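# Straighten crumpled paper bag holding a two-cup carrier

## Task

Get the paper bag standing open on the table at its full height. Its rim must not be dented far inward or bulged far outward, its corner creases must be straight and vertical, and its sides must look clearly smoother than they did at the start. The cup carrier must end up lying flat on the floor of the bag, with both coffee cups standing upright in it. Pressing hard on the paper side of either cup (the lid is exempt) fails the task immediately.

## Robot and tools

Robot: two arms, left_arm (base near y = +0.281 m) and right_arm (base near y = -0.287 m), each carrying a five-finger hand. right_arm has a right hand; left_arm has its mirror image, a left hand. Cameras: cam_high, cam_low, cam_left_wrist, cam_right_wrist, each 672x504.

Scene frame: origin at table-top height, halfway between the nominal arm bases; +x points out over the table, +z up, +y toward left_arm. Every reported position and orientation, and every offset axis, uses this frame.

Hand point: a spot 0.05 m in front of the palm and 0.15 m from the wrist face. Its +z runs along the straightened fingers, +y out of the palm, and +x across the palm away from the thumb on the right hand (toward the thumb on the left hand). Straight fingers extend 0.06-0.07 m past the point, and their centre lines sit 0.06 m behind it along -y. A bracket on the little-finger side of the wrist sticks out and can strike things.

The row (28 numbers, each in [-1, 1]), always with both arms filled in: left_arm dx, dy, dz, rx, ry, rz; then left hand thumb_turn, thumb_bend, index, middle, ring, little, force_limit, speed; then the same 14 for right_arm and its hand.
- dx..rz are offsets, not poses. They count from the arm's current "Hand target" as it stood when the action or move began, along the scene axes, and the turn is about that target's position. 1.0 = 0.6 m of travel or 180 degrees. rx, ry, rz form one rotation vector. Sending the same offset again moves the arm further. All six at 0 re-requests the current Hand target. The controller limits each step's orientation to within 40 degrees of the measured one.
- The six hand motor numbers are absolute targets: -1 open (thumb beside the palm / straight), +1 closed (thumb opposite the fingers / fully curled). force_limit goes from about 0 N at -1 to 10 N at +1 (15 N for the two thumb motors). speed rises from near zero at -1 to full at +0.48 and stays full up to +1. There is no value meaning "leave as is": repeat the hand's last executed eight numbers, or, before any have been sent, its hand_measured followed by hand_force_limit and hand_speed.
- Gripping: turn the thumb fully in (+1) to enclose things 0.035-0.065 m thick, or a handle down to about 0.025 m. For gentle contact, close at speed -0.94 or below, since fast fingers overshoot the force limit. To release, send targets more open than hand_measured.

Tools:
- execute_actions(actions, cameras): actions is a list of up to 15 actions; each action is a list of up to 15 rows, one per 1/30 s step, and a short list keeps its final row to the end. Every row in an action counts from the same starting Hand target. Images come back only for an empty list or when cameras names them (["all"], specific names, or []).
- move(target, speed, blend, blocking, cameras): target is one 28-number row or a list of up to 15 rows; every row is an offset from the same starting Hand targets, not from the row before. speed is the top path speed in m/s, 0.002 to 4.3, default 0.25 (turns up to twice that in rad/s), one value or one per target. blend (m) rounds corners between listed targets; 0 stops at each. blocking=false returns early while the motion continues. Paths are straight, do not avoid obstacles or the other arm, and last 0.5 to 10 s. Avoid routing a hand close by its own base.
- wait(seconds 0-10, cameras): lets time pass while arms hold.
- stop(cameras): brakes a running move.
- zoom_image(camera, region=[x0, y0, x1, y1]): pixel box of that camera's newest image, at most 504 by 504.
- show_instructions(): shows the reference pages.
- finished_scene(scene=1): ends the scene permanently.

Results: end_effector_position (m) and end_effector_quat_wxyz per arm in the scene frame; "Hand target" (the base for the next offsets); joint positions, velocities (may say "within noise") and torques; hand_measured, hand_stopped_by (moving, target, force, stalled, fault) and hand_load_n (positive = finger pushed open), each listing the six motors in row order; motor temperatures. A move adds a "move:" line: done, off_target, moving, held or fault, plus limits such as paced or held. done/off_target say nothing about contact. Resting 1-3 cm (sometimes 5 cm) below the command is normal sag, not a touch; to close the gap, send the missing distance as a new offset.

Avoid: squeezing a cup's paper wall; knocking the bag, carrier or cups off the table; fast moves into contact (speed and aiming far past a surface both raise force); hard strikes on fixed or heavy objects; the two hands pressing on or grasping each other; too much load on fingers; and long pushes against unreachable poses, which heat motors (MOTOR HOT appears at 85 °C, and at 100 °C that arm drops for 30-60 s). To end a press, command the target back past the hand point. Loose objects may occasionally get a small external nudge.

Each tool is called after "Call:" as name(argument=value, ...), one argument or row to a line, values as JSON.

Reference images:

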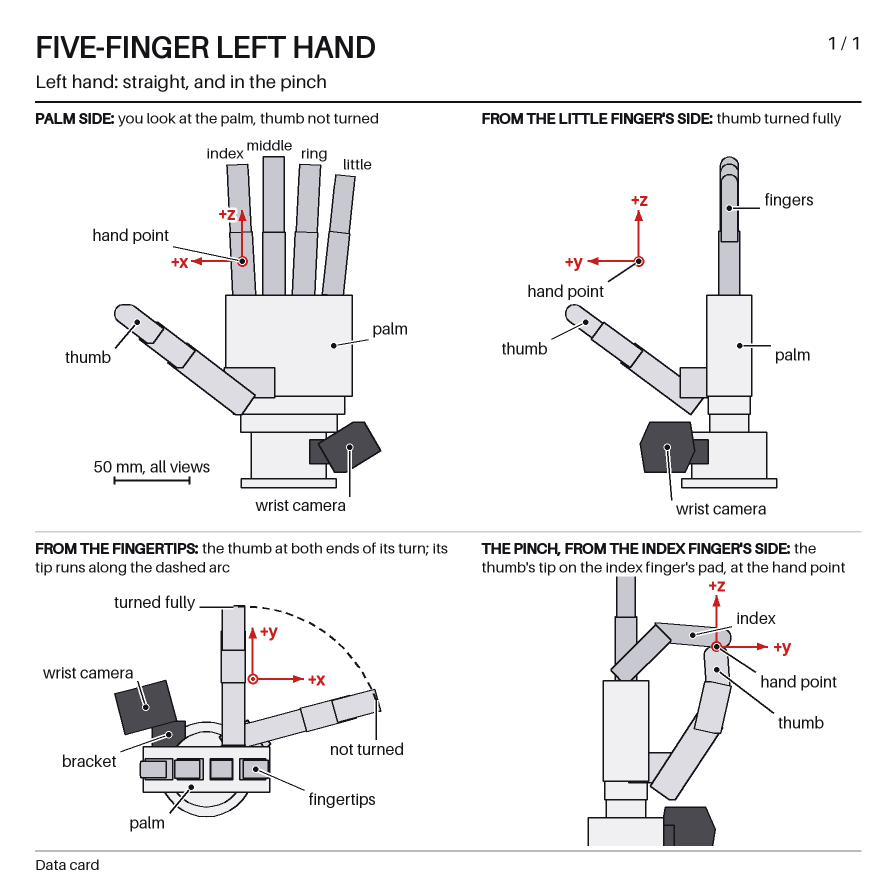

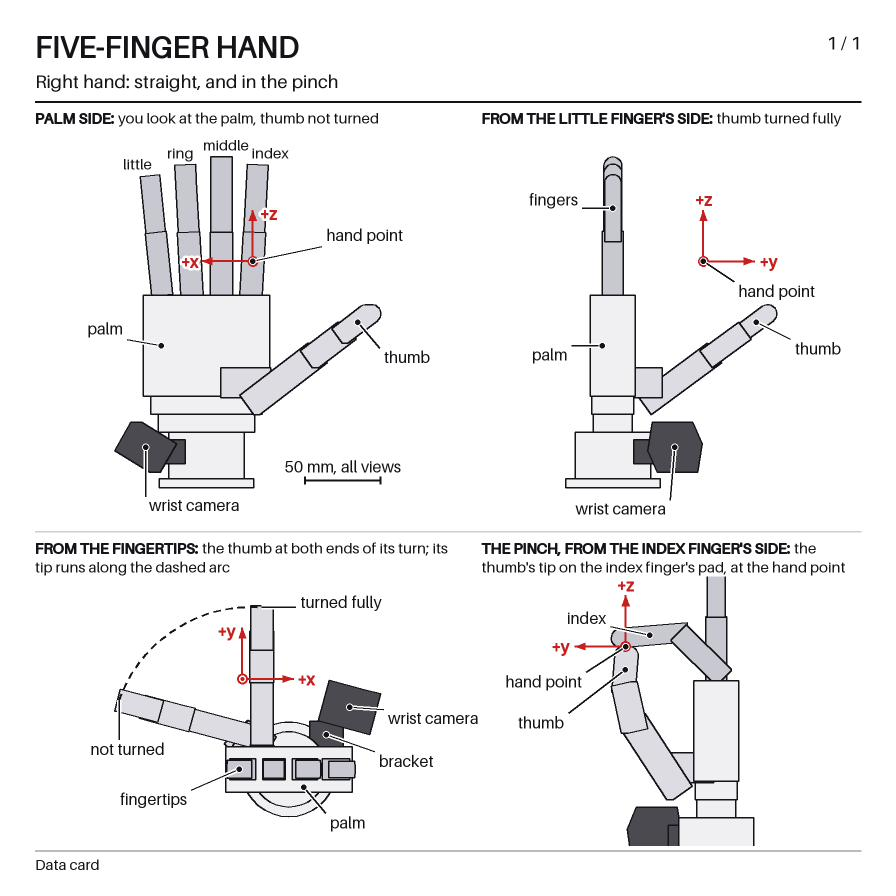

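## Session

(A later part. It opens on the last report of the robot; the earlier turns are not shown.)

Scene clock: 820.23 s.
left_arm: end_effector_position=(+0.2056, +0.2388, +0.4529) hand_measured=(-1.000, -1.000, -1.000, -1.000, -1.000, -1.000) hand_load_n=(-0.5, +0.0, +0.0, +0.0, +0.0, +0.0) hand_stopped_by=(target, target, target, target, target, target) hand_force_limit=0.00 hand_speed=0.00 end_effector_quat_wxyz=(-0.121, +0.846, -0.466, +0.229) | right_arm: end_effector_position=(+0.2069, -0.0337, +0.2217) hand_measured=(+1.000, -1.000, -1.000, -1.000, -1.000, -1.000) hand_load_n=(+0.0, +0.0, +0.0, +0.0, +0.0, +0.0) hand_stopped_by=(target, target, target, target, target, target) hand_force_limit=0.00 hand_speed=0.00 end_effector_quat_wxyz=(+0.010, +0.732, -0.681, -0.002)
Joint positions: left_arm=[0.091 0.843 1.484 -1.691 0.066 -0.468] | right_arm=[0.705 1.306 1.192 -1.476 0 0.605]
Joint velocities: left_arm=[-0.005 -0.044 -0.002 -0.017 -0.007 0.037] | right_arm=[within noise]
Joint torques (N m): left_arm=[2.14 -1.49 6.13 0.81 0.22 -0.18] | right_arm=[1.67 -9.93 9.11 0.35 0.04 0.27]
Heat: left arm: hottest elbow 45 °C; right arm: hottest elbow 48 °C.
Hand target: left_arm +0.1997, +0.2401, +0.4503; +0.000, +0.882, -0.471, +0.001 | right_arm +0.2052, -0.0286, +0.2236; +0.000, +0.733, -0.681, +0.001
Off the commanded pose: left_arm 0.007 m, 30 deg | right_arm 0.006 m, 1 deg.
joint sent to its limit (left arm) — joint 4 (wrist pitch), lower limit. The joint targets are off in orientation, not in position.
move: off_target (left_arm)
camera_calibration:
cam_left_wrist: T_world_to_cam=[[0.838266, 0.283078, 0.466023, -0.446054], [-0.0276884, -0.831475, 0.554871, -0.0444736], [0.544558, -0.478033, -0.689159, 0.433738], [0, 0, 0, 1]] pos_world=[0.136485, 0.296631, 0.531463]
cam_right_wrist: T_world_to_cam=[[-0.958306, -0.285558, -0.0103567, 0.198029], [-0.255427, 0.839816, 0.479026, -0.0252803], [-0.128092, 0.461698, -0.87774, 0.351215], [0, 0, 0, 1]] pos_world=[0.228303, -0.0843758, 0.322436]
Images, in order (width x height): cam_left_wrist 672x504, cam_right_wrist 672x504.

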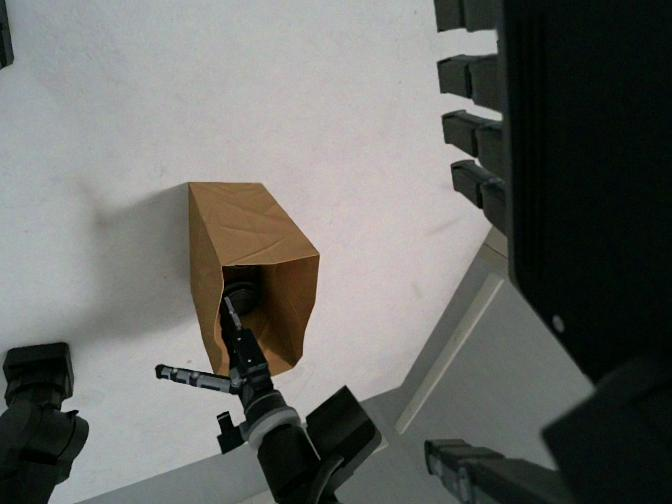

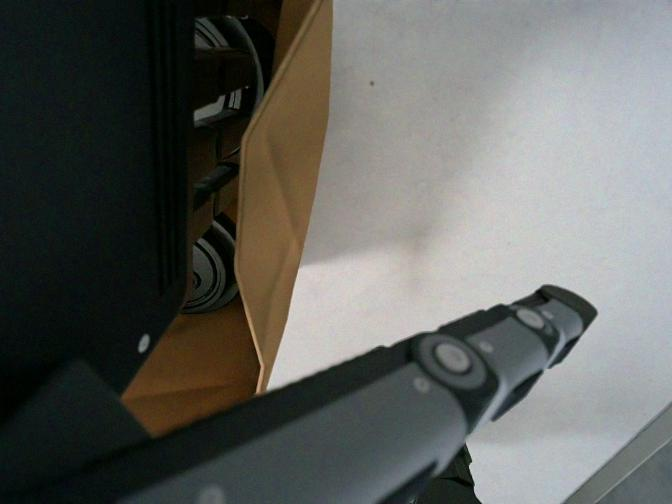

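Call:
move(
  target=[0,0,0,0,0,0,-1,-1,-1,-1,-1,-1,0,0,-0.012,0,0,0,0,0,1,1,-1,-1,-1,-1,-0.5,-0.6],
  cameras=["cam_high","cam_left_wrist","cam_right_wrist"],
  speed=0.08,
)

Call:
zoom_image(
  camera="cam_left_wrist",
  region=[170, 150, 400, 420],
)

Scene clock: 826.90 s.
left_arm: end_effector_position=(+0.2056, +0.2388, +0.4529) hand_measured=(-1.000, -1.000, -1.000, -1.000, -1.000, -1.000) hand_load_n=(-0.5, +0.0, +0.0, +0.0, +0.0, +0.0) hand_stopped_by=(target, target, target, target, target, target) hand_force_limit=0.00 hand_speed=0.00 end_effector_quat_wxyz=(-0.121, +0.846, -0.466, +0.229) | right_arm: end_effector_position=(+0.2003, -0.0333, +0.2211) hand_measured=(+1.000, +0.896, -1.000, -1.000, -1.000, -1.000) hand_load_n=(+0.5, +4.0, +0.0, +0.0, +0.0, +0.0) hand_stopped_by=(target, force, target, target, target, target) hand_force_limit=-0.50 hand_speed=-0.60 end_effector_quat_wxyz=(+0.010, +0.732, -0.681, -0.001)
Joint positions: left_arm=[0.091 0.843 1.484 -1.691 0.066 -0.468] | right_arm=[0.718 1.294 1.179 -1.476 0 0.619]
Joint torques (N m): left_arm=[2.14 -1.49 6.15 0.83 0.22 -0.18] | right_arm=[1.73 -9.99 9.16 0.31 0.03 0.26]
Heat: left arm: hottest elbow 45 °C; right arm: hottest elbow 48 °C.
Hand target: left_arm +0.1997, +0.2401, +0.4503; +0.000, +0.882, -0.471, +0.001 | right_arm +0.1981, -0.0287, +0.2235; +0.000, +0.732, -0.681, +0.001
Off the commanded pose: left_arm 0.007 m, 30 deg | right_arm 0.006 m, 1 deg.
joint sent to its limit (left arm) — joint 4 (wrist pitch), lower limit. The joint targets are off in orientation, not in position.
move: off_target (left_arm)
camera_calibration:
cam_left_wrist: T_world_to_cam=[[0.838266, 0.283078, 0.466023, -0.446054], [-0.0276884, -0.831475, 0.554871, -0.0444736], [0.544558, -0.478033, -0.689159, 0.433738], [0, 0, 0, 1]] pos_world=[0.136485, 0.296631, 0.531463]
cam_right_wrist: T_world_to_cam=[[-0.958746, -0.284075, -0.0103386, 0.19203], [-0.254224, 0.840593, 0.478303, -0.0269855], [-0.127183, 0.461199, -0.878134, 0.34954], [0, 0, 0, 1]] pos_world=[0.221703, -0.0839728, 0.321836]
Images, in order (width x height): cam_high 672x504, cam_left_wrist 672x504, cam_right_wrist 672x504.

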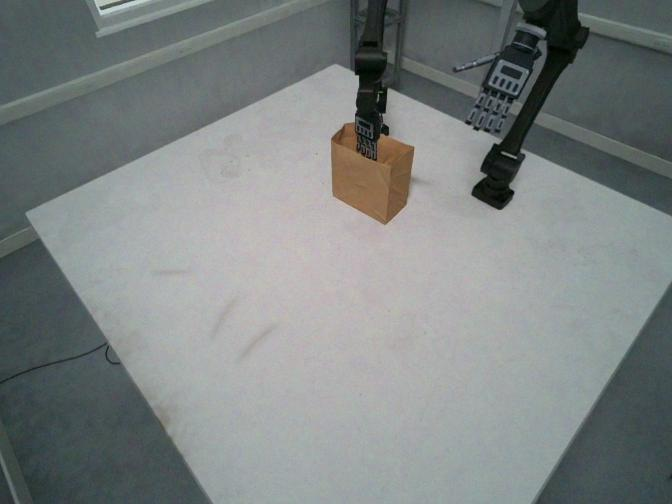

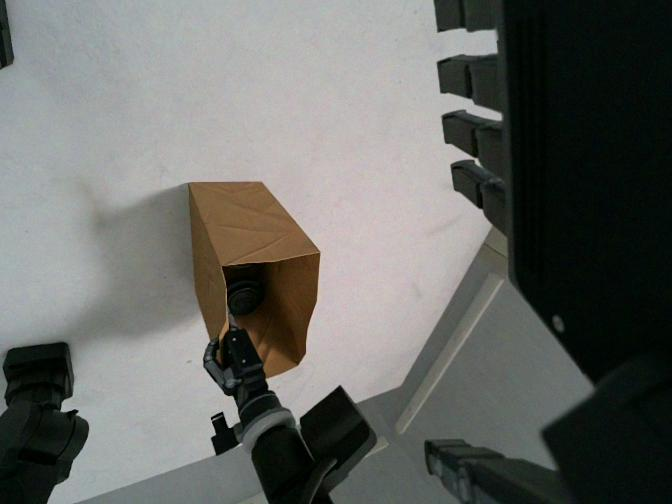

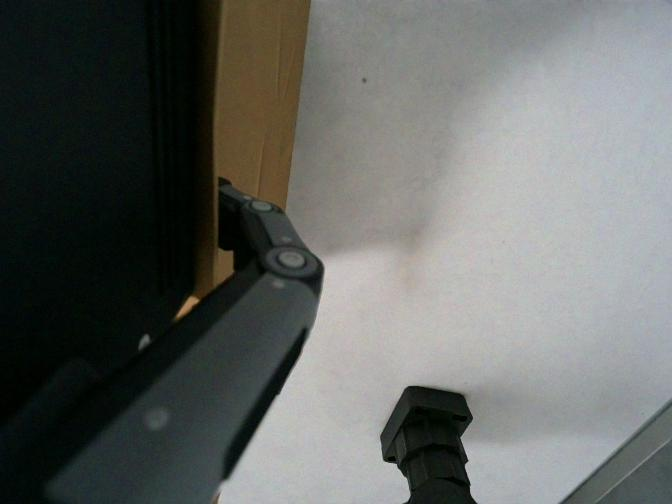

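Scaled by 1.867 from the camera's 672x504 image, which has a finer 960x720 frame.

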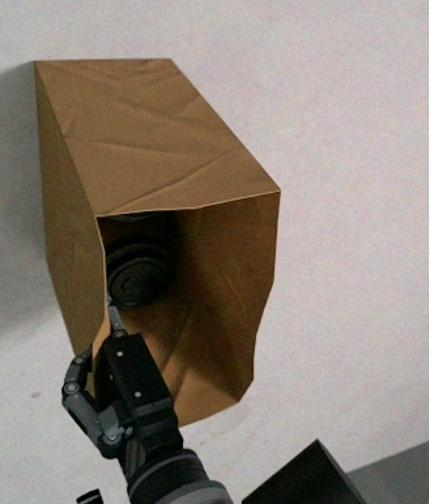

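Call:
move(
  target=[0,0,0,0,0,0,-1,-1,-1,-1,-1,-1,0,0,0,0,0.033,0,0,0,1,1,-1,-1,-1,-1,-0.5,-0.6],
  cameras=["cam_high","cam_low","cam_left_wrist","cam_right_wrist"],
  speed=0.04,
)

Call:
zoom_image(
  camera="cam_low",
  region=[410, 120, 570, 260],
)

Call:
zoom_image(
  camera="cam_high",
  region=[310, 100, 440, 240],
)

Scene clock: 831.90 s.
left_arm: end_effector_position=(+0.2056, +0.2388, +0.4529) hand_measured=(-1.000, -1.000, -1.000, -1.000, -1.000, -1.000) hand_load_n=(+0.0, +0.0, +0.0, +0.0, +0.0, +0.0) hand_stopped_by=(target, target, target, target, target, target) hand_force_limit=0.00 hand_speed=0.00 end_effector_quat_wxyz=(-0.121, +0.846, -0.466, +0.229) | right_arm: end_effector_position=(+0.1942, -0.0382, +0.2227) hand_measured=(+1.000, +0.896, -1.000, -1.000, -1.000, -1.000) hand_load_n=(+0.5, +3.5, +0.0, +0.0, +0.0, +0.0) hand_stopped_by=(target, force, target, target, target, target) hand_force_limit=-0.50 hand_speed=-0.60 end_effector_quat_wxyz=(+0.024, +0.732, -0.681, -0.003)
Joint positions: left_arm=[0.091 0.843 1.484 -1.691 0.066 -0.468] | right_arm=[0.718 1.292 1.179 -1.505 0 0.62]
Joint torques (N m): left_arm=[2.08 -1.49 6.15 0.83 0.22 -0.18] | right_arm=[1.67 -10.29 12.94 -0.57 0.02 0.28]
Heat: left arm: hottest elbow 45 °C; right arm: hottest elbow 48 °C.
Hand target: left_arm +0.1997, +0.2401, +0.4503; +0.000, +0.882, -0.471, +0.001 | right_arm +0.1981, -0.0286, +0.2433; +0.000, +0.732, -0.681, +0.001
Off the commanded pose: left_arm 0.007 m, 30 deg | right_arm 0.023 m, 3 deg.
joint sent to its limit (left arm) — joint 4 (wrist pitch), lower limit. The joint targets are off in orientation, not in position.
move: off_target (left_arm, right_arm)
camera_calibration:
cam_left_wrist: T_world_to_cam=[[0.838266, 0.283078, 0.466023, -0.446054], [-0.0276884, -0.831475, 0.554871, -0.0444736], [0.544558, -0.478033, -0.689159, 0.433738], [0, 0, 0, 1]] pos_world=[0.136485, 0.296631, 0.531463]
cam_right_wrist: T_world_to_cam=[[-0.958698, -0.284036, 0.0149044, 0.179112], [-0.244203, 0.848851, 0.468846, -0.0247681], [-0.145821, 0.445842, -0.883154, 0.356659], [0, 0, 0, 1]] pos_world=[0.217674, -0.0871147, 0.323928]

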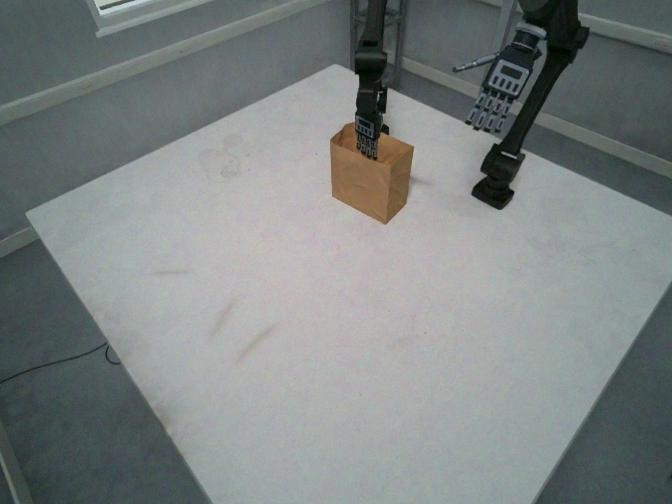

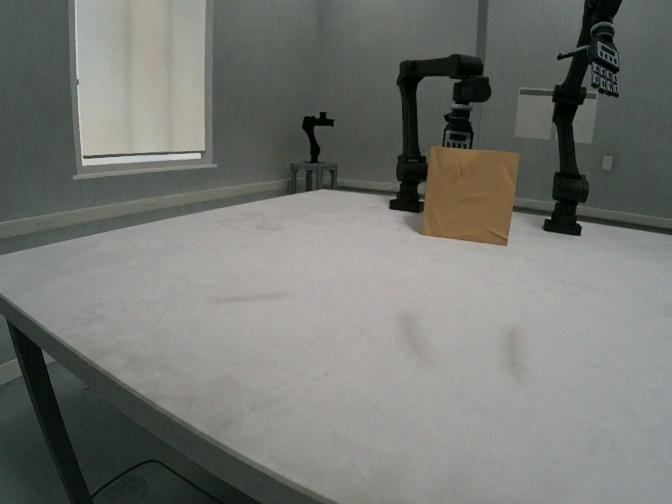

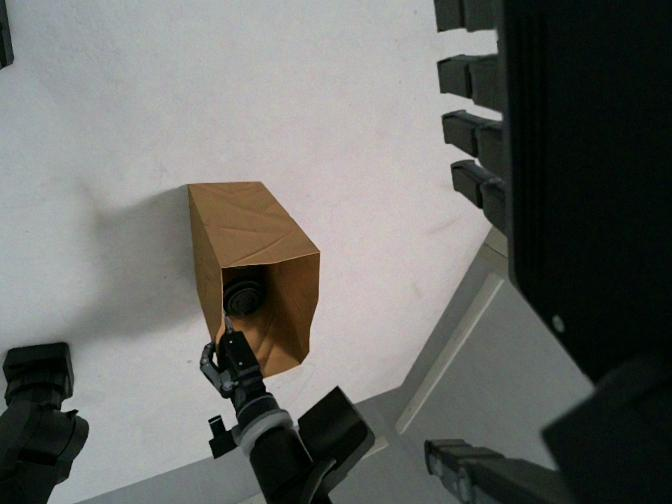

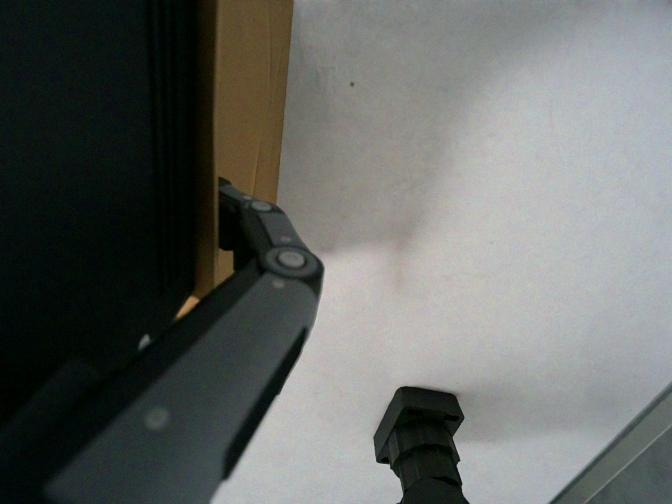

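Scaled by 3.150 from the camera's 672x504 image, which has a finer 960x720 frame.

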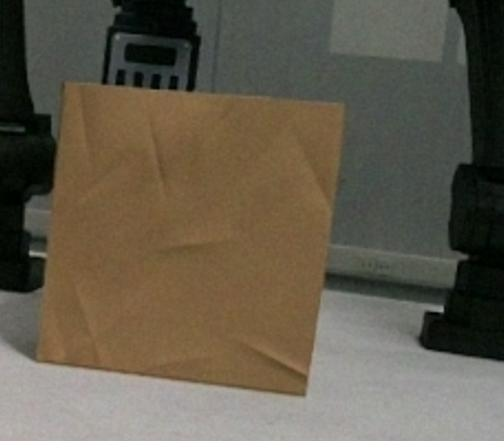

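Scaled by 3.600 from the camera's 672x504 image, which has a finer 960x720 frame.

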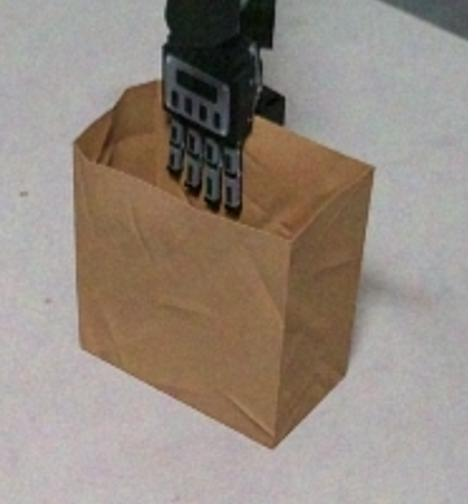

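Call:
move(
  target=[0,0,0,0,0,0,-1,-1,-1,-1,-1,-1,0,0,0.005,0,0.02,0,0,0,1,1,-1,-1,-1,-1,-0.5,-0.6],
  cameras=["cam_high","cam_low","cam_left_wrist"],
  speed=0.04,
)

Call:
zoom_image(
  camera="cam_left_wrist",
  region=[170, 150, 400, 420],
)

Call:
zoom_image(
  camera="cam_low",
  region=[410, 120, 570, 260],
)

Scene clock: 835.97 s.
left_arm: end_effector_position=(+0.2056, +0.2388, +0.4529) hand_measured=(-1.000, -1.000, -1.000, -1.000, -1.000, -1.000) hand_load_n=(+0.0, -0.5, +0.0, +0.0, +0.0, +0.5) hand_stopped_by=(target, target, target, target, target, target) hand_force_limit=0.00 hand_speed=0.00 end_effector_quat_wxyz=(-0.121, +0.846, -0.466, +0.229) | right_arm: end_effector_position=(+0.1927, -0.0395, +0.2308) hand_measured=(+1.000, +0.896, -1.000, -1.000, -1.000, -1.000) hand_load_n=(+0.5, +3.5, +0.0, +0.0, +0.0, -0.5) hand_stopped_by=(target, force, target, target, target, target) hand_force_limit=-0.50 hand_speed=-0.60 end_effector_quat_wxyz=(+0.029, +0.732, -0.681, -0.004)
Joint positions: left_arm=[0.091 0.843 1.484 -1.691 0.066 -0.468] | right_arm=[0.718 1.292 1.198 -1.535 0 0.62]
Joint torques (N m): left_arm=[2.08 -1.49 6.13 0.83 0.22 -0.18] | right_arm=[1.08 -9.93 14.2 -0.62 0.03 0.22]
Heat: left arm: hottest elbow 45 °C; right arm: hottest elbow 48 °C.
Hand target: left_arm +0.1997, +0.2401, +0.4503; +0.000, +0.882, -0.471, +0.001 | right_arm +0.2010, -0.0287, +0.2553; +0.000, +0.732, -0.681, +0.001
Off the commanded pose: left_arm 0.007 m, 30 deg | right_arm 0.028 m, 3 deg.
joint sent to its limit (left arm) — joint 4 (wrist pitch), lower limit. The joint targets are off in orientation, not in position.
move: off_target (left_arm, right_arm)
camera_calibration:
cam_left_wrist: T_world_to_cam=[[0.838266, 0.283078, 0.466023, -0.446054], [-0.0276884, -0.831475, 0.554871, -0.0444736], [0.544558, -0.478033, -0.689159, 0.433738], [0, 0, 0, 1]] pos_world=[0.136485, 0.296631, 0.531463]
Images, in order (width x height): cam_high 672x504, cam_low 672x504, cam_left_wrist 672x504.

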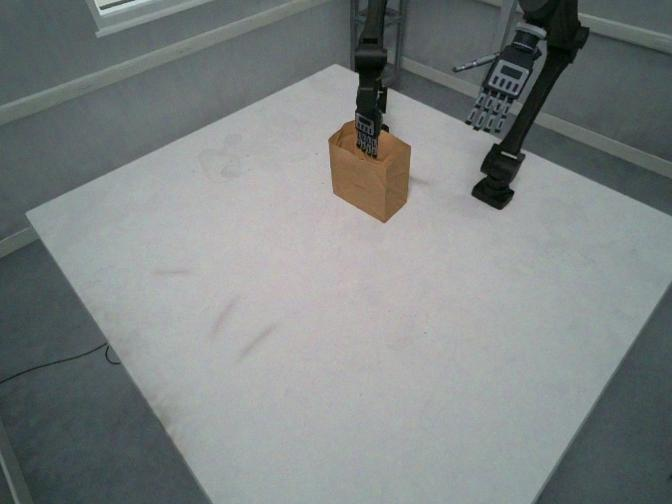

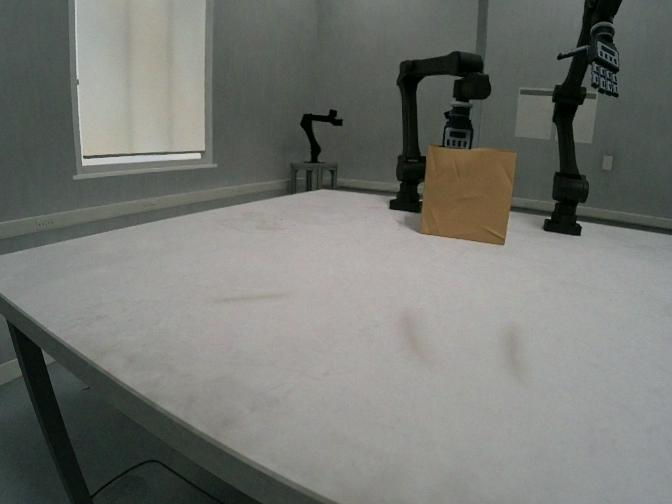

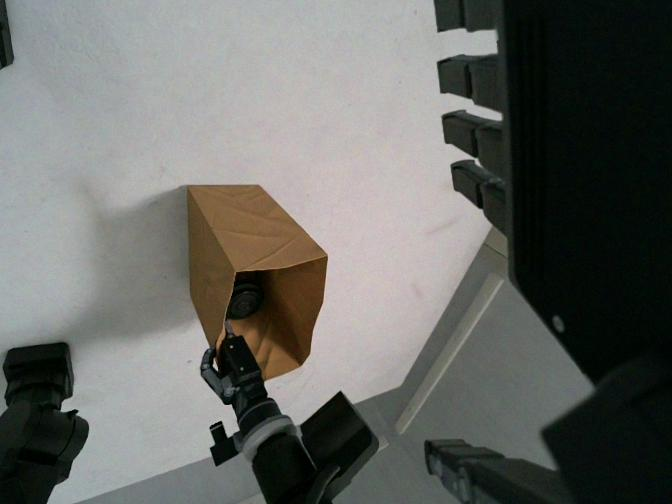

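Scaled by 1.867 from the camera's 672x504 image, which has a finer 960x720 frame.

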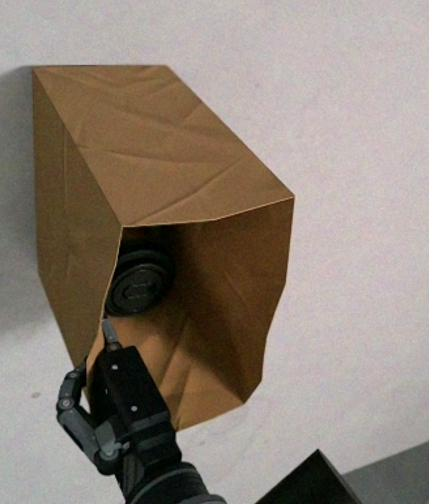

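Scaled by 3.150 from the camera's 672x504 image, which has a finer 960x720 frame.

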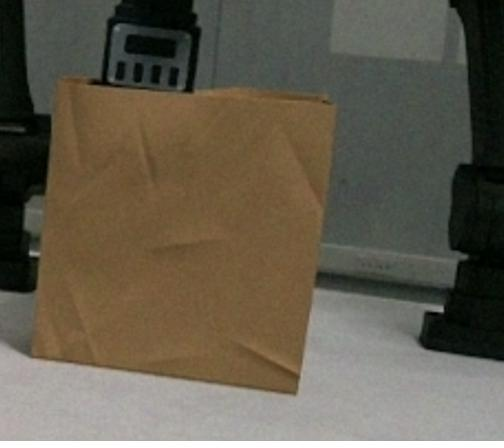

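Call:
move(
  target=[
    [0,0,0,0,0,0,-1,-1,-1,-1,-1,-1,0,0,-0.005,0,-0.053,0,0,0,1,1,-1,-1,-1,-1,-0.5,-0.6],
    [0,0,0,0,0,0,-1,-1,-1,-1,-1,-1,0,0,-0.005,0,-0.053,0,0,0,1,-1,-1,-1,-1,-1,-0.5,-0.3],
  ],
  cameras=["cam_high","cam_low","cam_left_wrist","cam_right_wrist"],
  speed=0.04,
)

Call:
zoom_image(
  camera="cam_left_wrist",
  region=[170, 150, 400, 420],
)

Scene clock: 842.57 s.
left_arm: end_effector_position=(+0.2056, +0.2388, +0.4529) hand_measured=(-1.000, -1.000, -1.000, -1.000, -1.000, -1.000) hand_load_n=(+0.0, +0.0, +0.0, +0.0, +0.0, +0.0) hand_stopped_by=(target, target, target, target, target, target) hand_force_limit=0.00 hand_speed=0.00 end_effector_quat_wxyz=(-0.121, +0.846, -0.466, +0.229) | right_arm: end_effector_position=(+0.1992, -0.0342, +0.2206) hand_measured=(+1.000, -1.000, -1.000, -1.000, -1.000, -1.000) hand_load_n=(+0.0, +0.0, +0.0, +0.0, +0.0, +0.0) hand_stopped_by=(target, target, target, target, target, target) hand_force_limit=-0.50 hand_speed=-0.30 end_effector_quat_wxyz=(+0.011, +0.732, -0.681, -0.001)
Joint positions: left_arm=[0.091 0.843 1.484 -1.691 0.066 -0.468] | right_arm=[0.718 1.291 1.175 -1.477 0 0.62]
Joint torques (N m): left_arm=[2.14 -1.49 6.15 0.81 0.22 -0.18] | right_arm=[1.73 -9.7 9.28 0.32 0.03 0.28]
Heat: left arm: hottest elbow 45 °C; right arm: hottest elbow 48 °C.
Hand target: left_arm +0.1997, +0.2401, +0.4503; +0.000, +0.882, -0.471, +0.001 | right_arm +0.1980, -0.0286, +0.2235; +0.000, +0.733, -0.681, +0.001
Off the commanded pose: left_arm 0.007 m, 30 deg | right_arm 0.006 m, 1 deg.
joint sent to its limit (left arm) — joint 4 (wrist pitch), lower limit. The joint targets are off in orientation, not in position.
move: off_target (left_arm)
camera_calibration:
cam_left_wrist: T_world_to_cam=[[0.838266, 0.283078, 0.466023, -0.446054], [-0.0276884, -0.831475, 0.554871, -0.0444736], [0.544558, -0.478033, -0.689159, 0.433738], [0, 0, 0, 1]] pos_world=[0.136485, 0.296631, 0.531463]
cam_right_wrist: T_world_to_cam=[[-0.958761, -0.284081, -0.00871822, 0.19026], [-0.253618, 0.841297, 0.477386, -0.0262677], [-0.128282, 0.45991, -0.878651, 0.349669], [0, 0, 0, 1]] pos_world=[0.220608, -0.0846679, 0.321435]

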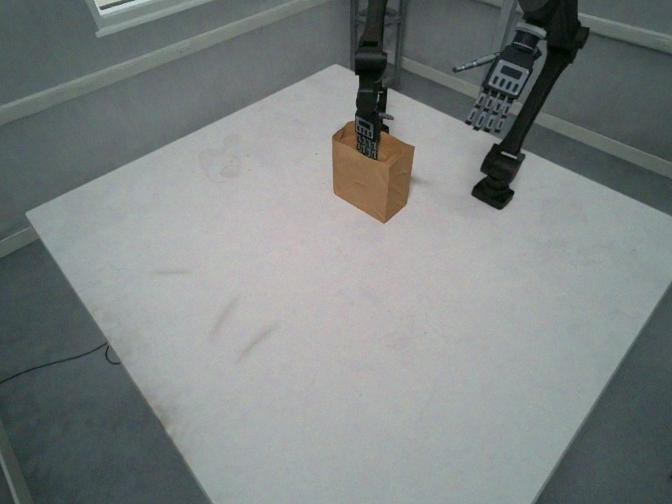

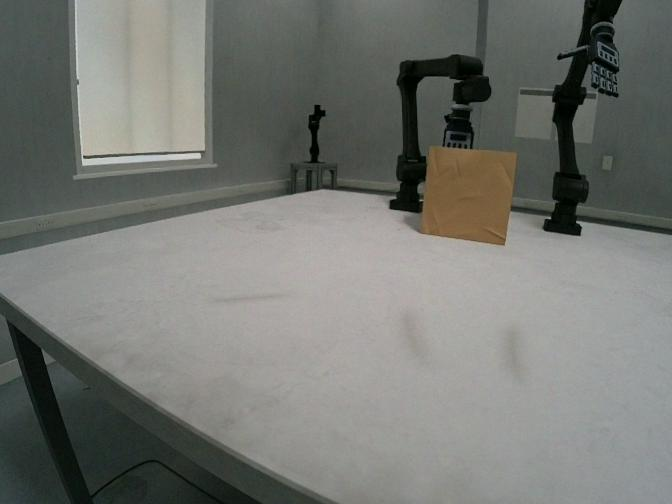

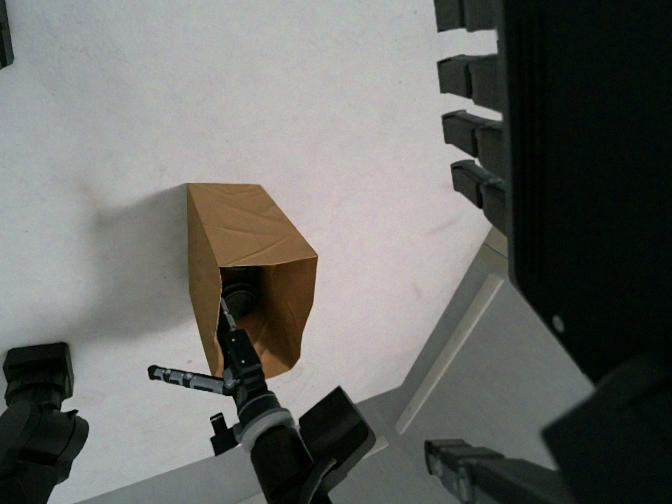

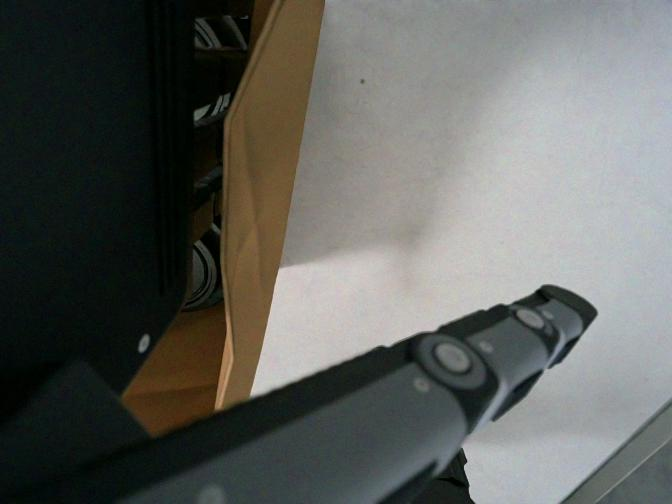

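Scaled by 1.867 from the camera's 672x504 image, which has a finer 960x720 frame.

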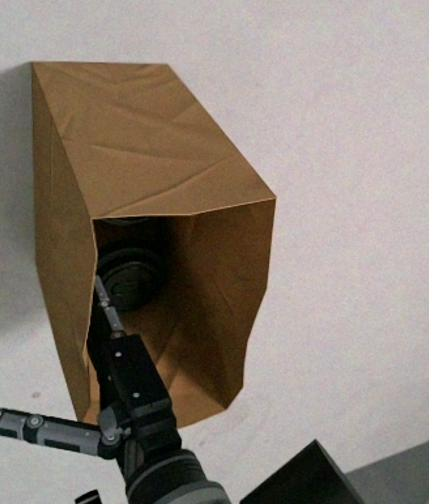

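Call:
move(
  target=[
    [0,0,0,0,0,0,-1,-1,-1,-1,-1,-1,0,0,0.05,0.004,0.01,0,0,0,1,-1,-1,-1,-1,-1,0,0],
    [0,0,0,0,0,0,-1,-1,-1,-1,-1,-1,0,0,0.05,0.004,0.32,0,0,0,1,-1,-1,-1,-1,-1,0,0],
    [0,0,0,0,0,0,-1,-1,-1,-1,-1,-1,0,0,0.35,-0.42,0.3,0.1,-0.02,0.06,-1,-1,-1,-1,-1,-1,0,0],
    [0.147,-0.43,0.0,0.130,-0.199,-0.814,-1,-1,-1,-1,-1,-1,0,0,0.45,-0.42,0.22,0.176,-0.035,0.08,-1,-1,-1,-1,-1,-1,0,0],
  ],
  cameras=["all"],
  speed=[0.08, 0.12, 0.25, 0.25],
)

Call:
zoom_image(
  camera="cam_left_wrist",
  region=[230, 120, 480, 380],
)

Call:
zoom_image(
  camera="cam_high",
  region=[310, 100, 440, 240],
)

Call:
zoom_image(
  camera="cam_right_wrist",
  region=[330, 130, 630, 430],
)

Scene clock: 858.93 s.
left_arm: end_effector_position=(+0.2056, +0.2388, +0.4529) hand_measured=(-1.000, -1.000, -1.000, -1.000, -1.000, -1.000) hand_load_n=(-0.5, +0.0, +0.0, +0.0, +0.0, +0.0) hand_stopped_by=(target, target, target, target, target, target) hand_force_limit=0.00 hand_speed=0.00 end_effector_quat_wxyz=(-0.121, +0.846, -0.466, +0.229) | right_arm: end_effector_position=(+0.4017, -0.2769, +0.3853) hand_measured=(-1.000, -1.000, -1.000, -1.000, -1.000, -1.000) hand_load_n=(+0.0, +0.0, +0.0, +0.0, +0.0, +0.0) hand_stopped_by=(target, target, target, target, target, target) hand_force_limit=0.00 hand_speed=0.00 end_effector_quat_wxyz=(-0.192, +0.762, -0.619, -0.008)
Joint positions: left_arm=[0.091 0.843 1.484 -1.691 0.066 -0.469] | right_arm=[-0.127 1.5 1.805 -1.689 -0.341 -0.328]
Joint torques (N m): left_arm=[2.14 -1.49 6.13 0.81 0.22 -0.18] | right_arm=[0.38 -12.04 14.09 -0.06 -0.21 0.03]
Heat: left arm: hottest elbow 44 °C; right arm: hottest elbow 48 °C.
Hand target: left_arm +0.1997, +0.2401, +0.4503; +0.000, +0.882, -0.471, +0.001 (not the last commanded pose) | right_arm +0.4080, -0.2806, +0.4035; -0.136, +0.784, -0.601, -0.083 (not the last commanded pose)
Off the commanded pose: left_arm 0.270 m, 145 deg | right_arm 0.073 m, 18 deg.
joint sent to its limit (left arm) — joint 4 (wrist pitch), lower limit.
joint sent to its limit (right arm) — joint 4 (wrist pitch), lower limit.
move: off_target (left_arm, right_arm; path cut at 10 s); path passed 3 of 4 targets; target 3's new numbers were sent with right_arm's hand 0.020 m and 11 deg from that target
camera_calibration:
cam_left_wrist: T_world_to_cam=[[0.838145, 0.283504, 0.465982, -0.44614], [-0.0273551, -0.831387, 0.55502, -0.0446244], [0.544761, -0.477934, -0.689068, 0.433633], [0, 0, 0, 1]] pos_world=[0.136483, 0.29663, 0.531463]
cam_right_wrist: T_world_to_cam=[[-0.866386, -0.349505, -0.356682, 0.395741], [-0.49929, 0.619462, 0.605785, 0.138386], [0.00922632, 0.702932, -0.711198, 0.579534], [0, 0, 0, 1]] pos_world=[0.406612, -0.354784, 0.469485]

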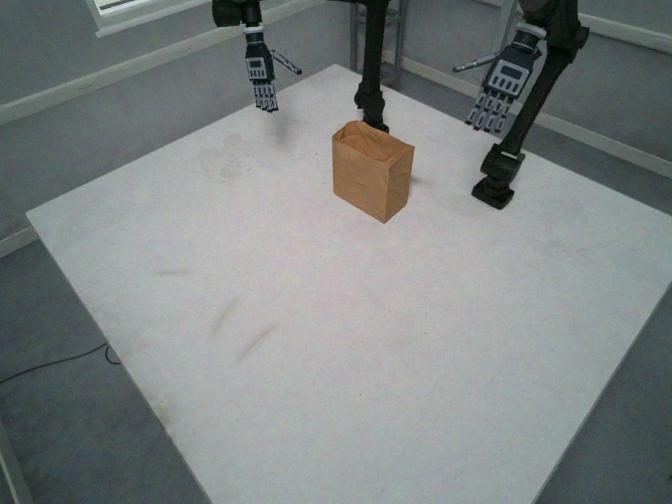

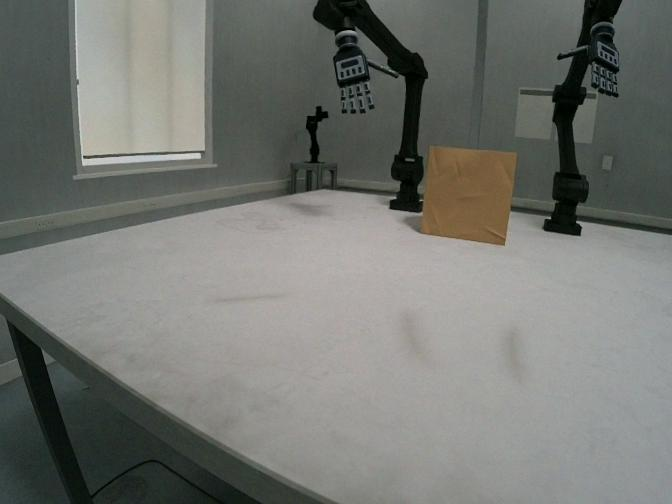

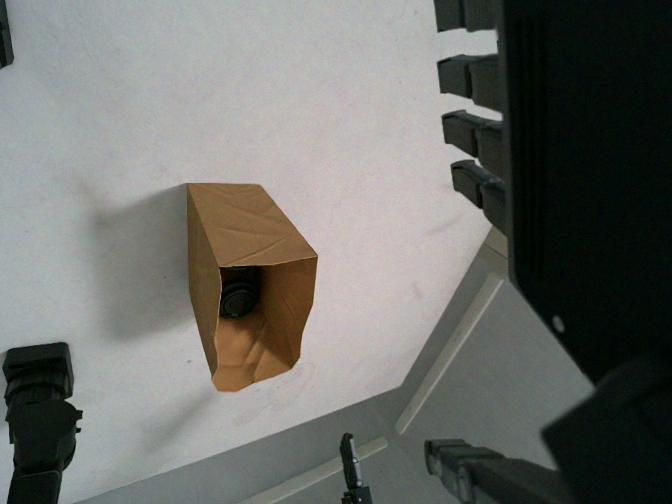

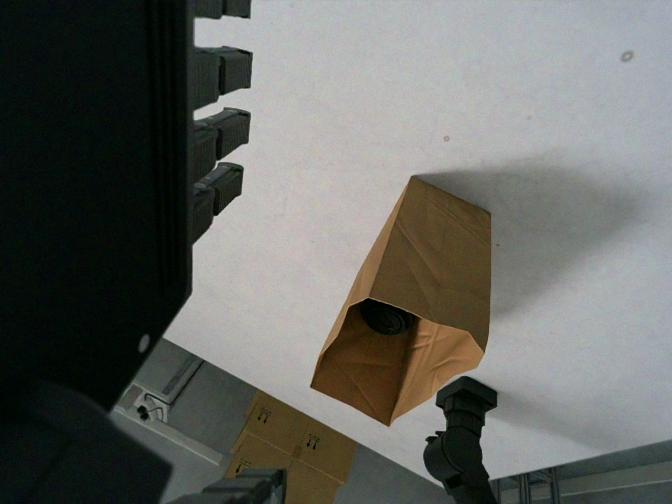

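Scaled by 1.938 from the camera's 672x504 image, which has a finer 960x720 frame.

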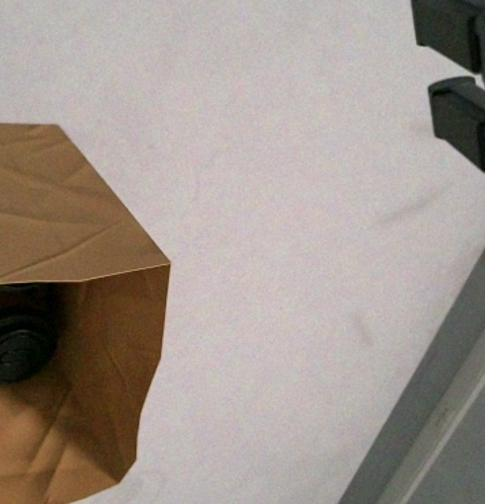

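Scaled by 3.600 from the camera's 672x504 image, which has a finer 960x720 frame.

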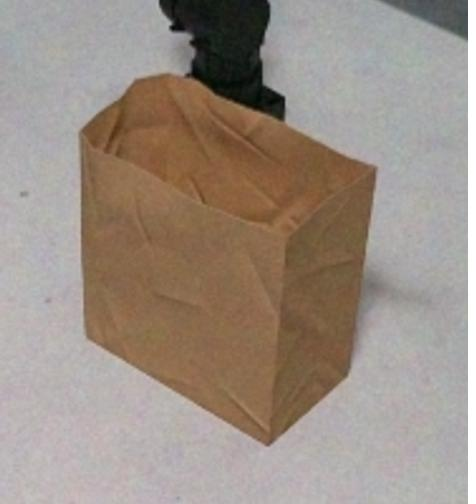

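Scaled by 1.680 from the camera's 672x504 image, which has a finer 960x720 frame.

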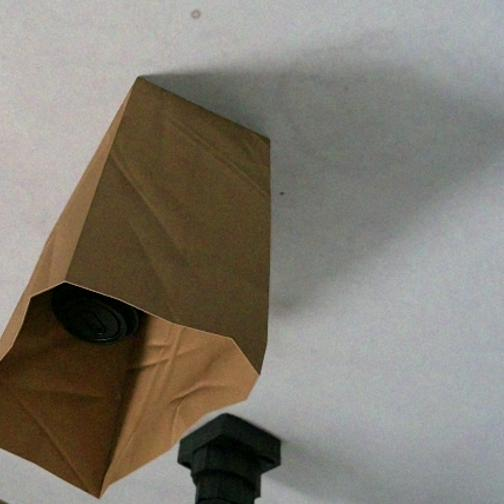

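Call:
finished_scene(
)

The scene is finished: the task was done.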